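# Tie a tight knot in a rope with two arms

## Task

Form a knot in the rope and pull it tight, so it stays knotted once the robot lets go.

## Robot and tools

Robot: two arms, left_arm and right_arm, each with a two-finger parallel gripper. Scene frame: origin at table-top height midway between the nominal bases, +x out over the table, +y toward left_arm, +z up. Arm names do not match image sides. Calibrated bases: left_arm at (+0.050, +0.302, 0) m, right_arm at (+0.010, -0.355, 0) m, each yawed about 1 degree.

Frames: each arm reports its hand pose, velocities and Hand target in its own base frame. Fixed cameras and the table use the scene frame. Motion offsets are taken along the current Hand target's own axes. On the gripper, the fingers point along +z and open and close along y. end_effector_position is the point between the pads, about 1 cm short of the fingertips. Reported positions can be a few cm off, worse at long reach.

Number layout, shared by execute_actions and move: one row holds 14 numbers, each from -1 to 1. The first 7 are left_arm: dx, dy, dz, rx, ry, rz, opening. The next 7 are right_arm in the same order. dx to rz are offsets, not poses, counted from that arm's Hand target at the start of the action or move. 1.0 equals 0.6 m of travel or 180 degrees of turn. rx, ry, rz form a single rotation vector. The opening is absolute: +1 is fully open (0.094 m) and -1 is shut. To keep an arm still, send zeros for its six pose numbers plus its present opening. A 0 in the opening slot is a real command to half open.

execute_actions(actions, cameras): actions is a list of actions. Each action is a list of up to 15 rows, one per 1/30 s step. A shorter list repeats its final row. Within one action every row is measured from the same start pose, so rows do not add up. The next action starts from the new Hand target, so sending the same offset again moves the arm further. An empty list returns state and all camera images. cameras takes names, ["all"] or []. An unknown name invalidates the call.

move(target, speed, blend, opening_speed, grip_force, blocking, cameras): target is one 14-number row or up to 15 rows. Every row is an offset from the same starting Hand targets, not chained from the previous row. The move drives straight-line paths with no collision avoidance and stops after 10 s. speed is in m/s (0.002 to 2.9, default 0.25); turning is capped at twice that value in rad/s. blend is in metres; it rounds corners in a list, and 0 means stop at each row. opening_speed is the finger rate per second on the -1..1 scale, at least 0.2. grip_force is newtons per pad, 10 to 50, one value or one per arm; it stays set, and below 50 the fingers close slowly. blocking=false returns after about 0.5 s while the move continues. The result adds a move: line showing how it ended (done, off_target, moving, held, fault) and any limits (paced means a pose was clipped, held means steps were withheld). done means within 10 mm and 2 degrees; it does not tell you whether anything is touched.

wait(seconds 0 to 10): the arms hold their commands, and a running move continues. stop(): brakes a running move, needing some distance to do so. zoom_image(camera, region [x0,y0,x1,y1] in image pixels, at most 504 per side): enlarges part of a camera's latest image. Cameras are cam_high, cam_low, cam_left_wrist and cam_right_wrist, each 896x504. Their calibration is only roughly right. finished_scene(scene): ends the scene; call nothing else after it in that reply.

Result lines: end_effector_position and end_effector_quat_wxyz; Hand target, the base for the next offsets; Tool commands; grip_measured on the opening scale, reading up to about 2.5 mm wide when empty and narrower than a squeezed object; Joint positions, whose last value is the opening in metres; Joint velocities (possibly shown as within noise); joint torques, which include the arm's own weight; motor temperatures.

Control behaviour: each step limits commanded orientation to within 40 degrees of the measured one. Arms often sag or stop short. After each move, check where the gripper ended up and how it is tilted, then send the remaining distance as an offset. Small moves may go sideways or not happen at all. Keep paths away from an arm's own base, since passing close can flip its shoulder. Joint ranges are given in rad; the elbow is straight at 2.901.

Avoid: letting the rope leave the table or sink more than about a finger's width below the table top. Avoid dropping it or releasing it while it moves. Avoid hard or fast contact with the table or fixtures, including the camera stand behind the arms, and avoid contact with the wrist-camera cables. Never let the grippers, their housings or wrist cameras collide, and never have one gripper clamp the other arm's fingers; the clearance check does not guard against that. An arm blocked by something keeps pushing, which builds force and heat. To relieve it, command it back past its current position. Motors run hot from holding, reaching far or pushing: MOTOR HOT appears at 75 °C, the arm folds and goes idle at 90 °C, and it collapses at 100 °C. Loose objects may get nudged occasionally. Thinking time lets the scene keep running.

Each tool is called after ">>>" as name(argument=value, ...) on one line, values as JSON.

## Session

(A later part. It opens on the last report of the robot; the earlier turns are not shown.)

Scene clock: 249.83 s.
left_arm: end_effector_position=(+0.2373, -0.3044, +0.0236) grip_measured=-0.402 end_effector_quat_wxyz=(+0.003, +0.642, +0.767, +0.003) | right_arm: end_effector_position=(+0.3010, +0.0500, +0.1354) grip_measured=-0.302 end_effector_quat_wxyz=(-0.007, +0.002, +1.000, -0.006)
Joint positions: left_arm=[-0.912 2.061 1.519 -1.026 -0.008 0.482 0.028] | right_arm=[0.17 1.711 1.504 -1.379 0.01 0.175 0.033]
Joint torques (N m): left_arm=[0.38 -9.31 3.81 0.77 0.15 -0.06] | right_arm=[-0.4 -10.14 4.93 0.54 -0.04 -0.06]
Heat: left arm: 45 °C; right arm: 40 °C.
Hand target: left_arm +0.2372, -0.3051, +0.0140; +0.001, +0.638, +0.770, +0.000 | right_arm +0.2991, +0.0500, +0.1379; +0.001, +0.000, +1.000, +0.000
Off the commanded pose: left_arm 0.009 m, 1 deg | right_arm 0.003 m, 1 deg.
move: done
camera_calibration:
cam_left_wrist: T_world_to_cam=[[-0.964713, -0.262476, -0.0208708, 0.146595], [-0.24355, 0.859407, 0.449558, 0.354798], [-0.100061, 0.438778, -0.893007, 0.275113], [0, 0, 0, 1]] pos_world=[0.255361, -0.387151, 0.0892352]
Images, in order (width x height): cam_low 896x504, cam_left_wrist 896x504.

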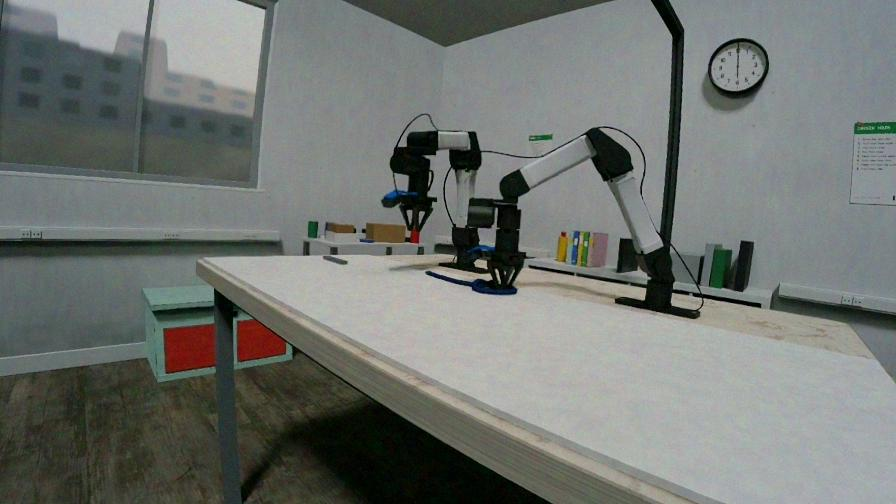

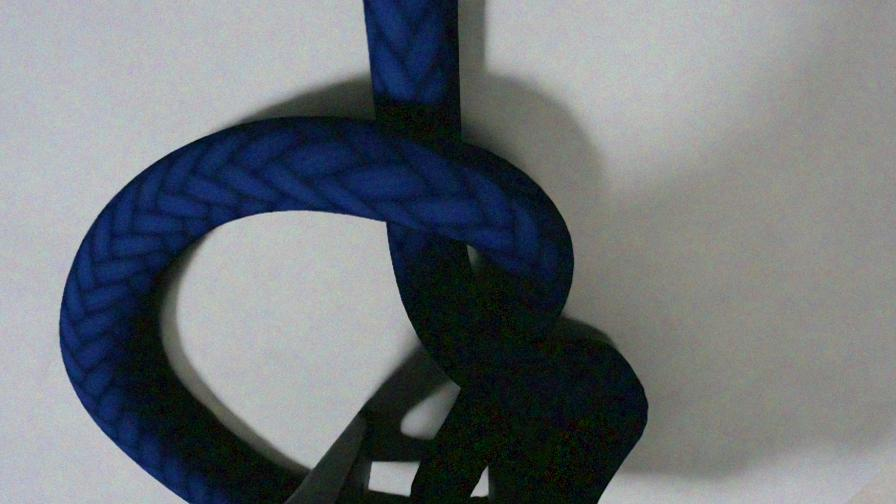

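>>> move(target=[[0,0,0,0,0,0,-0.9,0,0,0,0,0,0,-0.3],[0,0,-0.06,0,0,0,-0.9,0,0,0,0,0,0,-0.3]], speed=0.1, cameras=["cam_left_wrist","cam_low"])

>>> zoom_image(camera="cam_low", region=[400, 220, 560, 310])

Scene clock: 257.03 s.
left_arm: end_effector_position=(+0.2330, -0.2988, +0.0354) grip_measured=-0.816 end_effector_quat_wxyz=(-0.018, +0.642, +0.767, +0.008) | right_arm: end_effector_position=(+0.3010, +0.0500, +0.1354) grip_measured=-0.302 end_effector_quat_wxyz=(-0.007, +0.002, +1.000, -0.006)
Joint positions: left_arm=[-0.912 2.061 1.567 -1.115 -0.008 0.482 0.009] | right_arm=[0.17 1.711 1.504 -1.379 0.01 0.175 0.033]
Joint torques (N m): left_arm=[0.39 -12.9 7.13 0.25 0.15 -0.05] | right_arm=[-0.61 -10.13 4.83 0.47 -0.09 -0.12]
Heat: left arm: 47 °C; right arm: 41 °C.
Hand target: left_arm +0.2371, -0.3051, +0.0501; +0.001, +0.638, +0.770, +0.000 | right_arm +0.2991, +0.0500, +0.1379; +0.001, +0.000, +1.000, +0.000
Off the commanded pose: left_arm 0.016 m, 2 deg | right_arm 0.003 m, 1 deg.
move: off_target (left_arm)
camera_calibration:
cam_left_wrist: T_world_to_cam=[[-0.96495, -0.262388, -0.00488726, 0.143665], [-0.23195, 0.844004, 0.483587, 0.335153], [-0.122762, 0.467771, -0.875283, 0.296146], [0, 0, 0, 1]] pos_world=[0.252724, -0.383703, 0.097838]
Images, in order (width x height): cam_low 896x504, cam_left_wrist 896x504.

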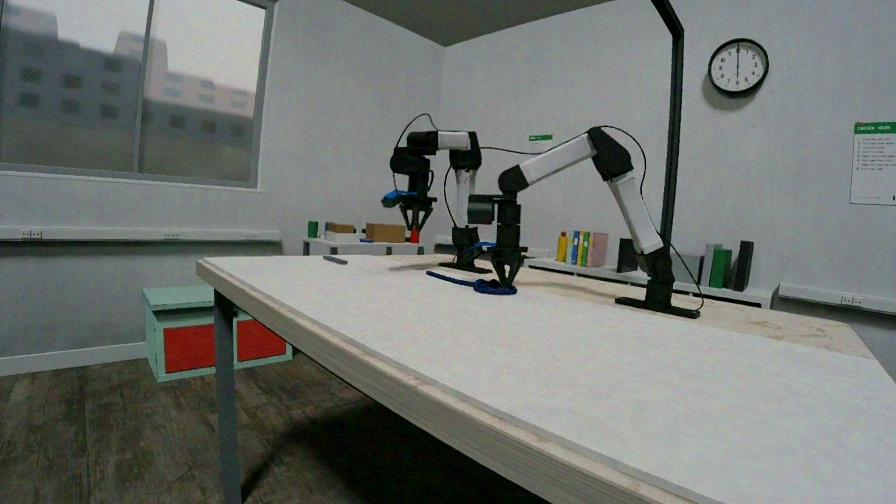

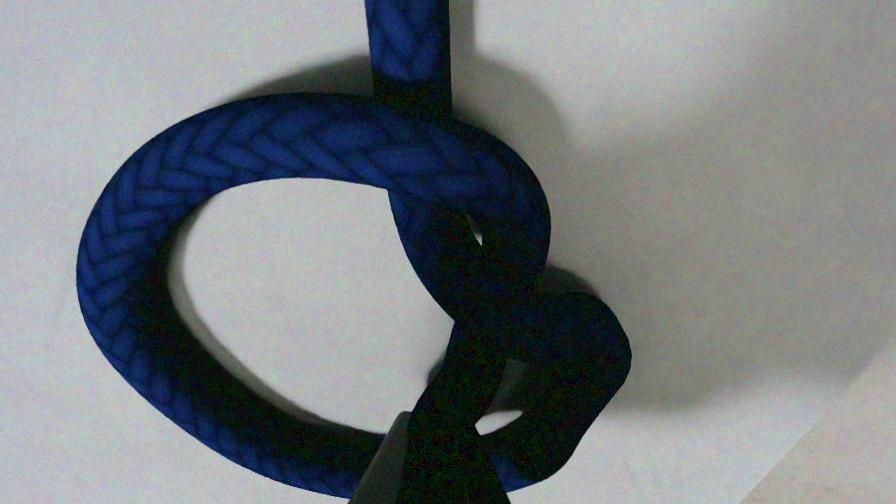

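Scaled by 3.150 from the camera's 896x504 image, which has a finer 1280x720 frame.

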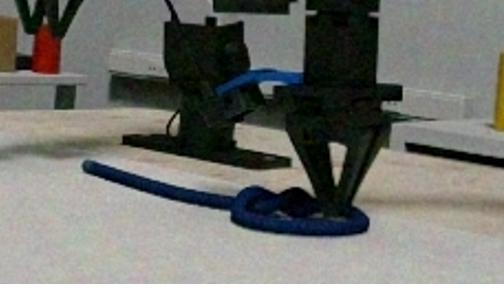

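>>> move(target=[0.0,0,-0.08,0,0,0,-0.9,0,0,0,0,0,0,-0.3], speed=0.15, cameras=["cam_right_wrist","cam_left_wrist"])

Scene clock: 263.17 s.
left_arm: end_effector_position=(+0.2347, -0.3010, +0.0844) grip_measured=-0.816 end_effector_quat_wxyz=(-0.016, +0.642, +0.767, +0.007) | right_arm: end_effector_position=(+0.3010, +0.0500, +0.1354) grip_measured=-0.302 end_effector_quat_wxyz=(-0.007, +0.002, +1.000, -0.006)
Joint positions: left_arm=[-0.912 2.036 1.728 -1.297 -0.008 0.481 0.009] | right_arm=[0.17 1.711 1.504 -1.379 0.01 0.175 0.033]
Joint torques (N m): left_arm=[0.38 -12.63 7.19 0.25 0.15 -0.05] | right_arm=[-0.92 -10.19 4.9 0.57 -0.04 -0.04]
Heat: left arm: 49 °C; right arm: 41 °C.
Hand target: left_arm +0.2371, -0.3052, +0.0981; +0.001, +0.638, +0.770, +0.000 | right_arm +0.2991, +0.0500, +0.1379; +0.001, +0.000, +1.000, +0.000
Off the commanded pose: left_arm 0.014 m, 2 deg | right_arm 0.003 m, 1 deg.
move: off_target (left_arm)
camera_calibration:
cam_left_wrist: T_world_to_cam=[[-0.964828, -0.262802, -0.00652731, 0.144978], [-0.233552, 0.845515, 0.480164, 0.314822], [-0.120669, 0.4648, -0.877154, 0.339116], [0, 0, 0, 1]] pos_world=[0.254327, -0.385707, 0.147238]
cam_right_wrist: T_world_to_cam=[[0.0852506, -0.996339, 0.00633897, 0.0173], [-0.879119, -0.0722235, 0.471098, 0.248972], [-0.468916, -0.0457341, -0.882058, 0.361573], [0, 0, 0, 1]] pos_world=[0.386949, 0.0517546, 0.201528]
Images, in order (width x height): cam_left_wrist 896x504, cam_right_wrist 896x504.

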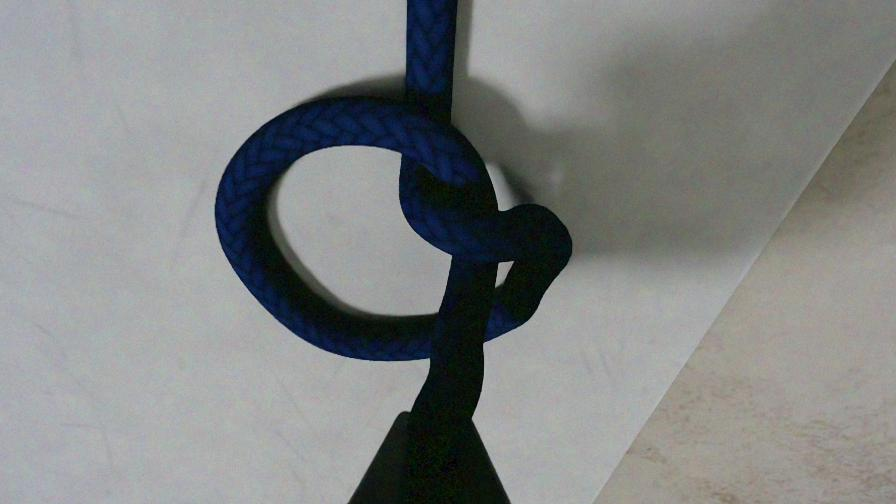

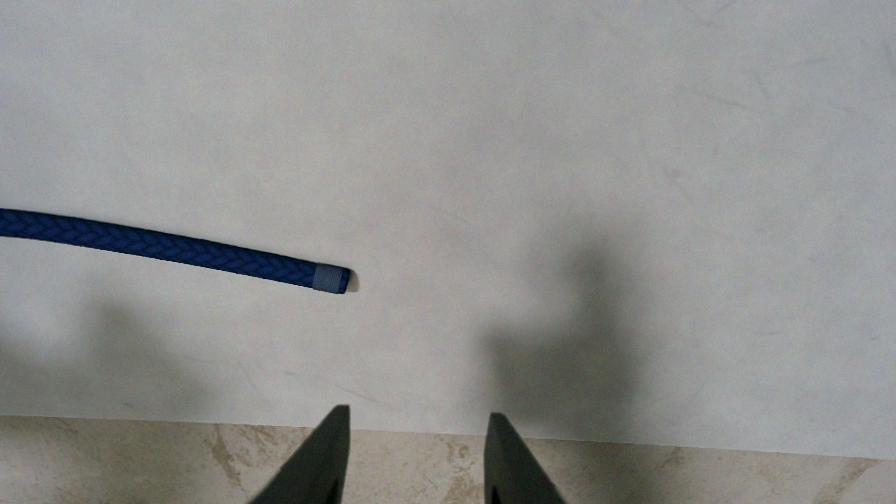

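>>> move(target=[[0,0,0,0,0,0,-0.9,0.053,0.113,0.147,0,0,0.511,-0.3],[0,0,0,0,0,0,-0.9,0.053,0.113,0.21,0,0,0.511,-0.9],[0.05,0.01,0.06,0,0,0,-0.9,0.053,0.08,0.15,0,0,0.511,-0.9],[0.184,0.06,0.08,0,0,0,-0.9,0.053,-0.017,0.15,0,0,0.511,-0.9]], speed=[0.3,0.15,0.1,0.12], blend=[0.01,0,0.02,0], cameras=["cam_high","cam_low","cam_left_wrist"])

Scene clock: 276.73 s.
left_arm: end_effector_position=(+0.2537, -0.1904, +0.0470) grip_measured=-0.816 end_effector_quat_wxyz=(-0.008, +0.634, +0.773, +0.004) | right_arm: end_effector_position=(+0.2734, +0.0413, +0.0463) grip_measured=-0.810 end_effector_quat_wxyz=(+0.003, +0.721, +0.693, +0.002)
Joint positions: left_arm=[-0.648 1.802 1.257 -1.042 -0.008 0.725 0.009] | right_arm=[0.152 1.634 1.06 -0.991 0.003 1.762 0.009]
Joint torques (N m): left_arm=[0.36 -10.65 3.56 0.5 0.17 0.13] | right_arm=[-0.62 -8.81 4.52 0.33 0.11 -0.09]
Heat: left arm: 52 °C; right arm: 40 °C.
Hand target: left_arm +0.2520, -0.1900, +0.0502; +0.001, +0.638, +0.770, +0.000 | right_arm +0.2674, +0.0398, +0.0478; +0.001, +0.719, +0.695, +0.000
Off the commanded pose: left_arm 0.004 m, 1 deg | right_arm 0.006 m, 0 deg.
move: done
camera_calibration:
cam_left_wrist: T_world_to_cam=[[-0.959244, -0.28243, -0.0092235, 0.18708], [-0.254153, 0.848016, 0.465054, 0.250065], [-0.123523, 0.448444, -0.885235, 0.255072], [0, 0, 0, 1]] pos_world=[0.274517, -0.273608, 0.11123]
Images, in order (width x height): cam_high 896x504, cam_low 896x504, cam_left_wrist 896x504.

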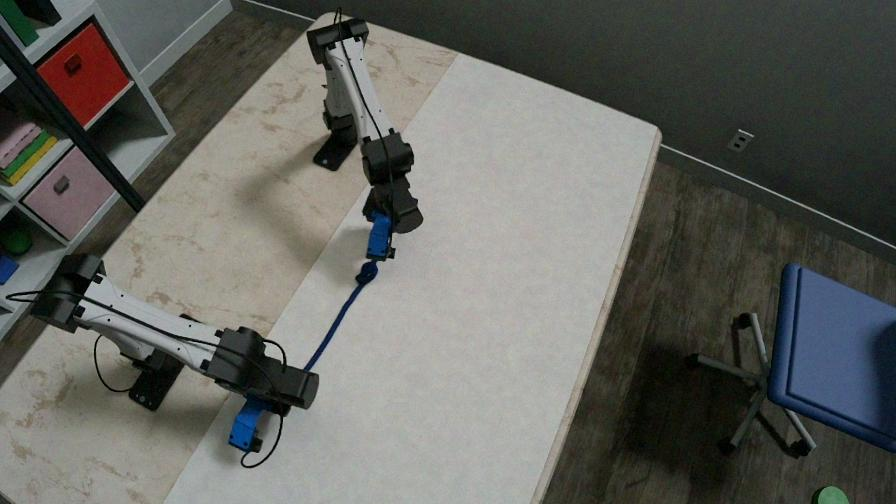

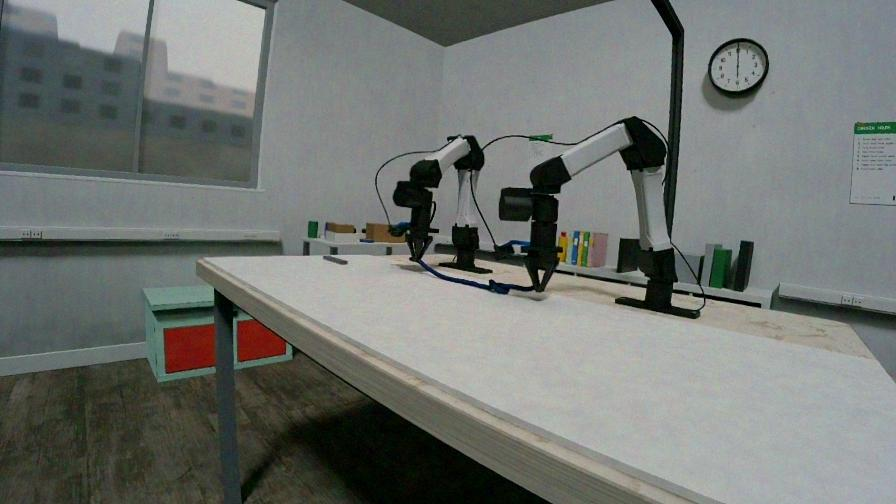

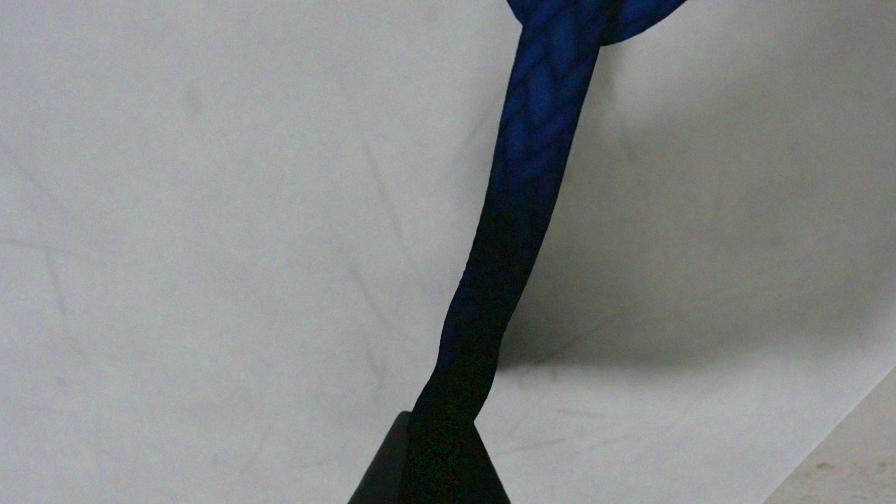

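>>> move(target=[0.12,0.022,0,0,0,0,-0.95,-0.1,0,0,0,0,0,-0.95], speed=0.08, cameras=["cam_high","cam_low","cam_left_wrist"])

>>> zoom_image(camera="cam_high", region=[280, 180, 460, 400])

Scene clock: 283.73 s.
left_arm: end_effector_position=(+0.2630, -0.1655, +0.0566) grip_measured=-0.816 end_effector_quat_wxyz=(+0.066, +0.652, +0.754, -0.055) | right_arm: end_effector_position=(+0.2733, +0.0240, +0.0498) grip_measured=-0.810 end_effector_quat_wxyz=(-0.058, +0.704, +0.705, +0.066)
Joint positions: left_arm=[-0.485 1.659 1.117 -0.924 0.137 0.934 0.009] | right_arm=[-0.024 1.618 1.046 -0.992 -0.176 1.546 0.009]
Joint torques (N m): left_arm=[3.29 -8.91 2.7 -0.41 -1.35 0.12] | right_arm=[-4.12 -8.87 5.03 0.16 1.91 -0.11]
Heat: left arm: 52 °C; right arm: 39 °C.
Hand target: left_arm +0.2515, -0.1168, +0.0501; +0.001, +0.638, +0.770, +0.001 | right_arm +0.2653, -0.0202, +0.0478; +0.001, +0.719, +0.695, +0.000
Off the commanded pose: left_arm 0.051 m, 10 deg | right_arm 0.045 m, 10 deg.
move: off_target (left_arm, right_arm)
camera_calibration:
cam_left_wrist: T_world_to_cam=[[-0.972509, -0.232865, 0.000101832, 0.214354], [-0.222832, 0.930734, 0.289965, 0.242326], [-0.0676175, 0.281971, -0.957037, 0.215365], [0, 0, 0, 1]] pos_world=[0.277021, -0.236352, 0.135824]
Images, in order (width x height): cam_high 896x504, cam_low 896x504, cam_left_wrist 896x504.

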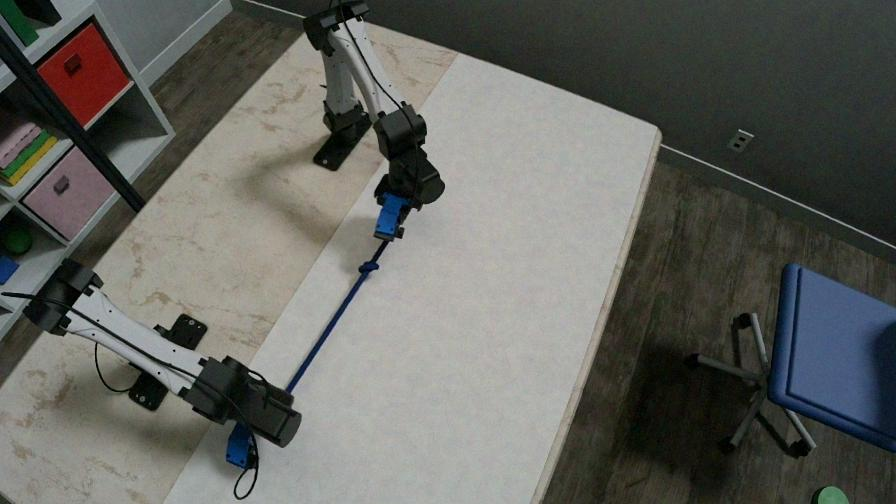

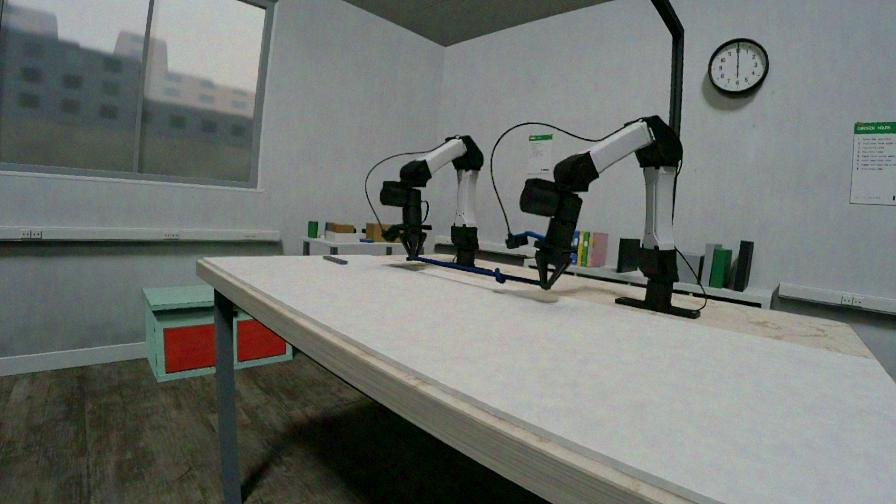

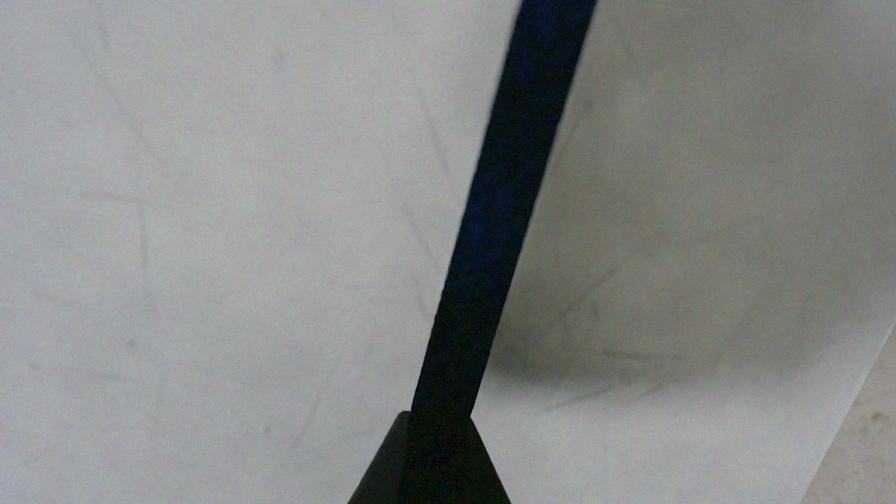

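Scaled by 2.291 from the camera's 896x504 image, which has a finer 1280x720 frame.

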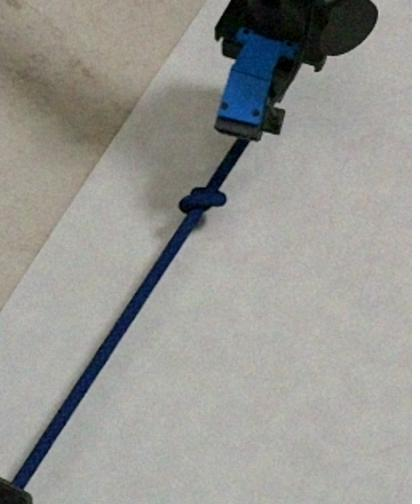

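>>> move(target=[[-0.085,-0.016,0,0,0,0,-0.95,0.078,0,0,0,0,0,-0.95],[-0.085,-0.016,0.055,0,0,0,-0.3,0.078,0,0.052,0,0,0,-0.3],[-0.085,-0.016,-0.1,0,0,0,-0.3,0.078,0,-0.1,0,0,0,-0.3]], speed=[0.1,0.1,0.2], cameras=["cam_high","cam_left_wrist"])

>>> zoom_image(camera="cam_high", region=[240, 180, 460, 440])

Scene clock: 294.10 s.
left_arm: end_effector_position=(+0.2478, -0.1675, +0.1022) grip_measured=-0.303 end_effector_quat_wxyz=(-0.009, +0.640, +0.768, -0.006) | right_arm: end_effector_position=(+0.2628, +0.0271, +0.1002) grip_measured=-0.302 end_effector_quat_wxyz=(-0.009, +0.717, +0.697, -0.005)
Joint positions: left_arm=[-0.588 1.696 1.355 -1.249 0.01 0.801 0.033] | right_arm=[0.097 1.565 1.208 -1.233 -0.008 1.697 0.033]
Joint torques (N m): left_arm=[0.02 -8.34 6.95 0.28 -0.02 -0.05] | right_arm=[-0.44 -6.98 7.72 0.13 0.2 0.12]
Heat: left arm: 49 °C; right arm: 39 °C.
Hand target: left_arm +0.2513, -0.1687, +0.1100; +0.001, +0.638, +0.770, +0.000 | right_arm +0.2668, +0.0266, +0.1078; +0.000, +0.719, +0.695, +0.000
Off the commanded pose: left_arm 0.009 m, 1 deg | right_arm 0.009 m, 1 deg.
move: done
camera_calibration:
cam_left_wrist: T_world_to_cam=[[-0.963573, -0.267321, 0.00815583, 0.190304], [-0.234245, 0.85828, 0.456601, 0.201156], [-0.129059, 0.438058, -0.889634, 0.293043], [0, 0, 0, 1]] pos_world=[0.268312, -0.250146, 0.167301]
Images, in order (width x height): cam_high 896x504, cam_left_wrist 896x504.

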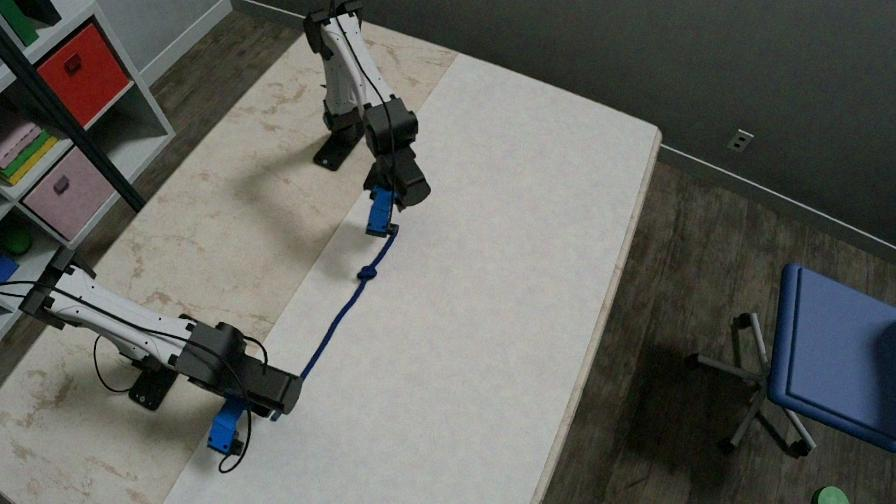

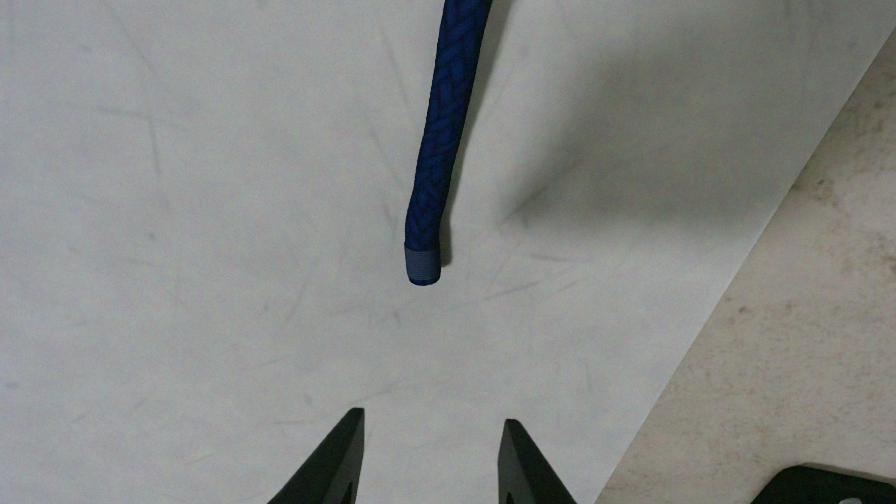

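Scaled by 1.938 from the camera's 896x504 image, which has a finer 1280x720 frame.

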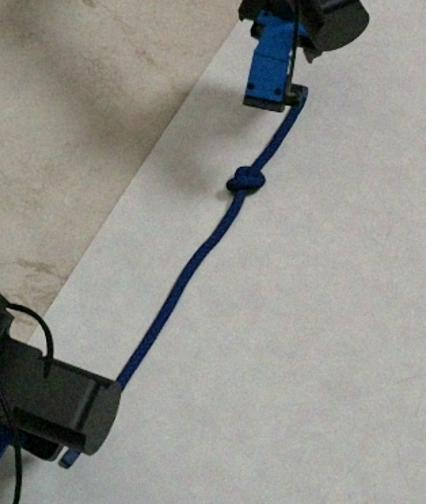

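>>> finished_scene(scene=2)

The scene is finished: the task was done.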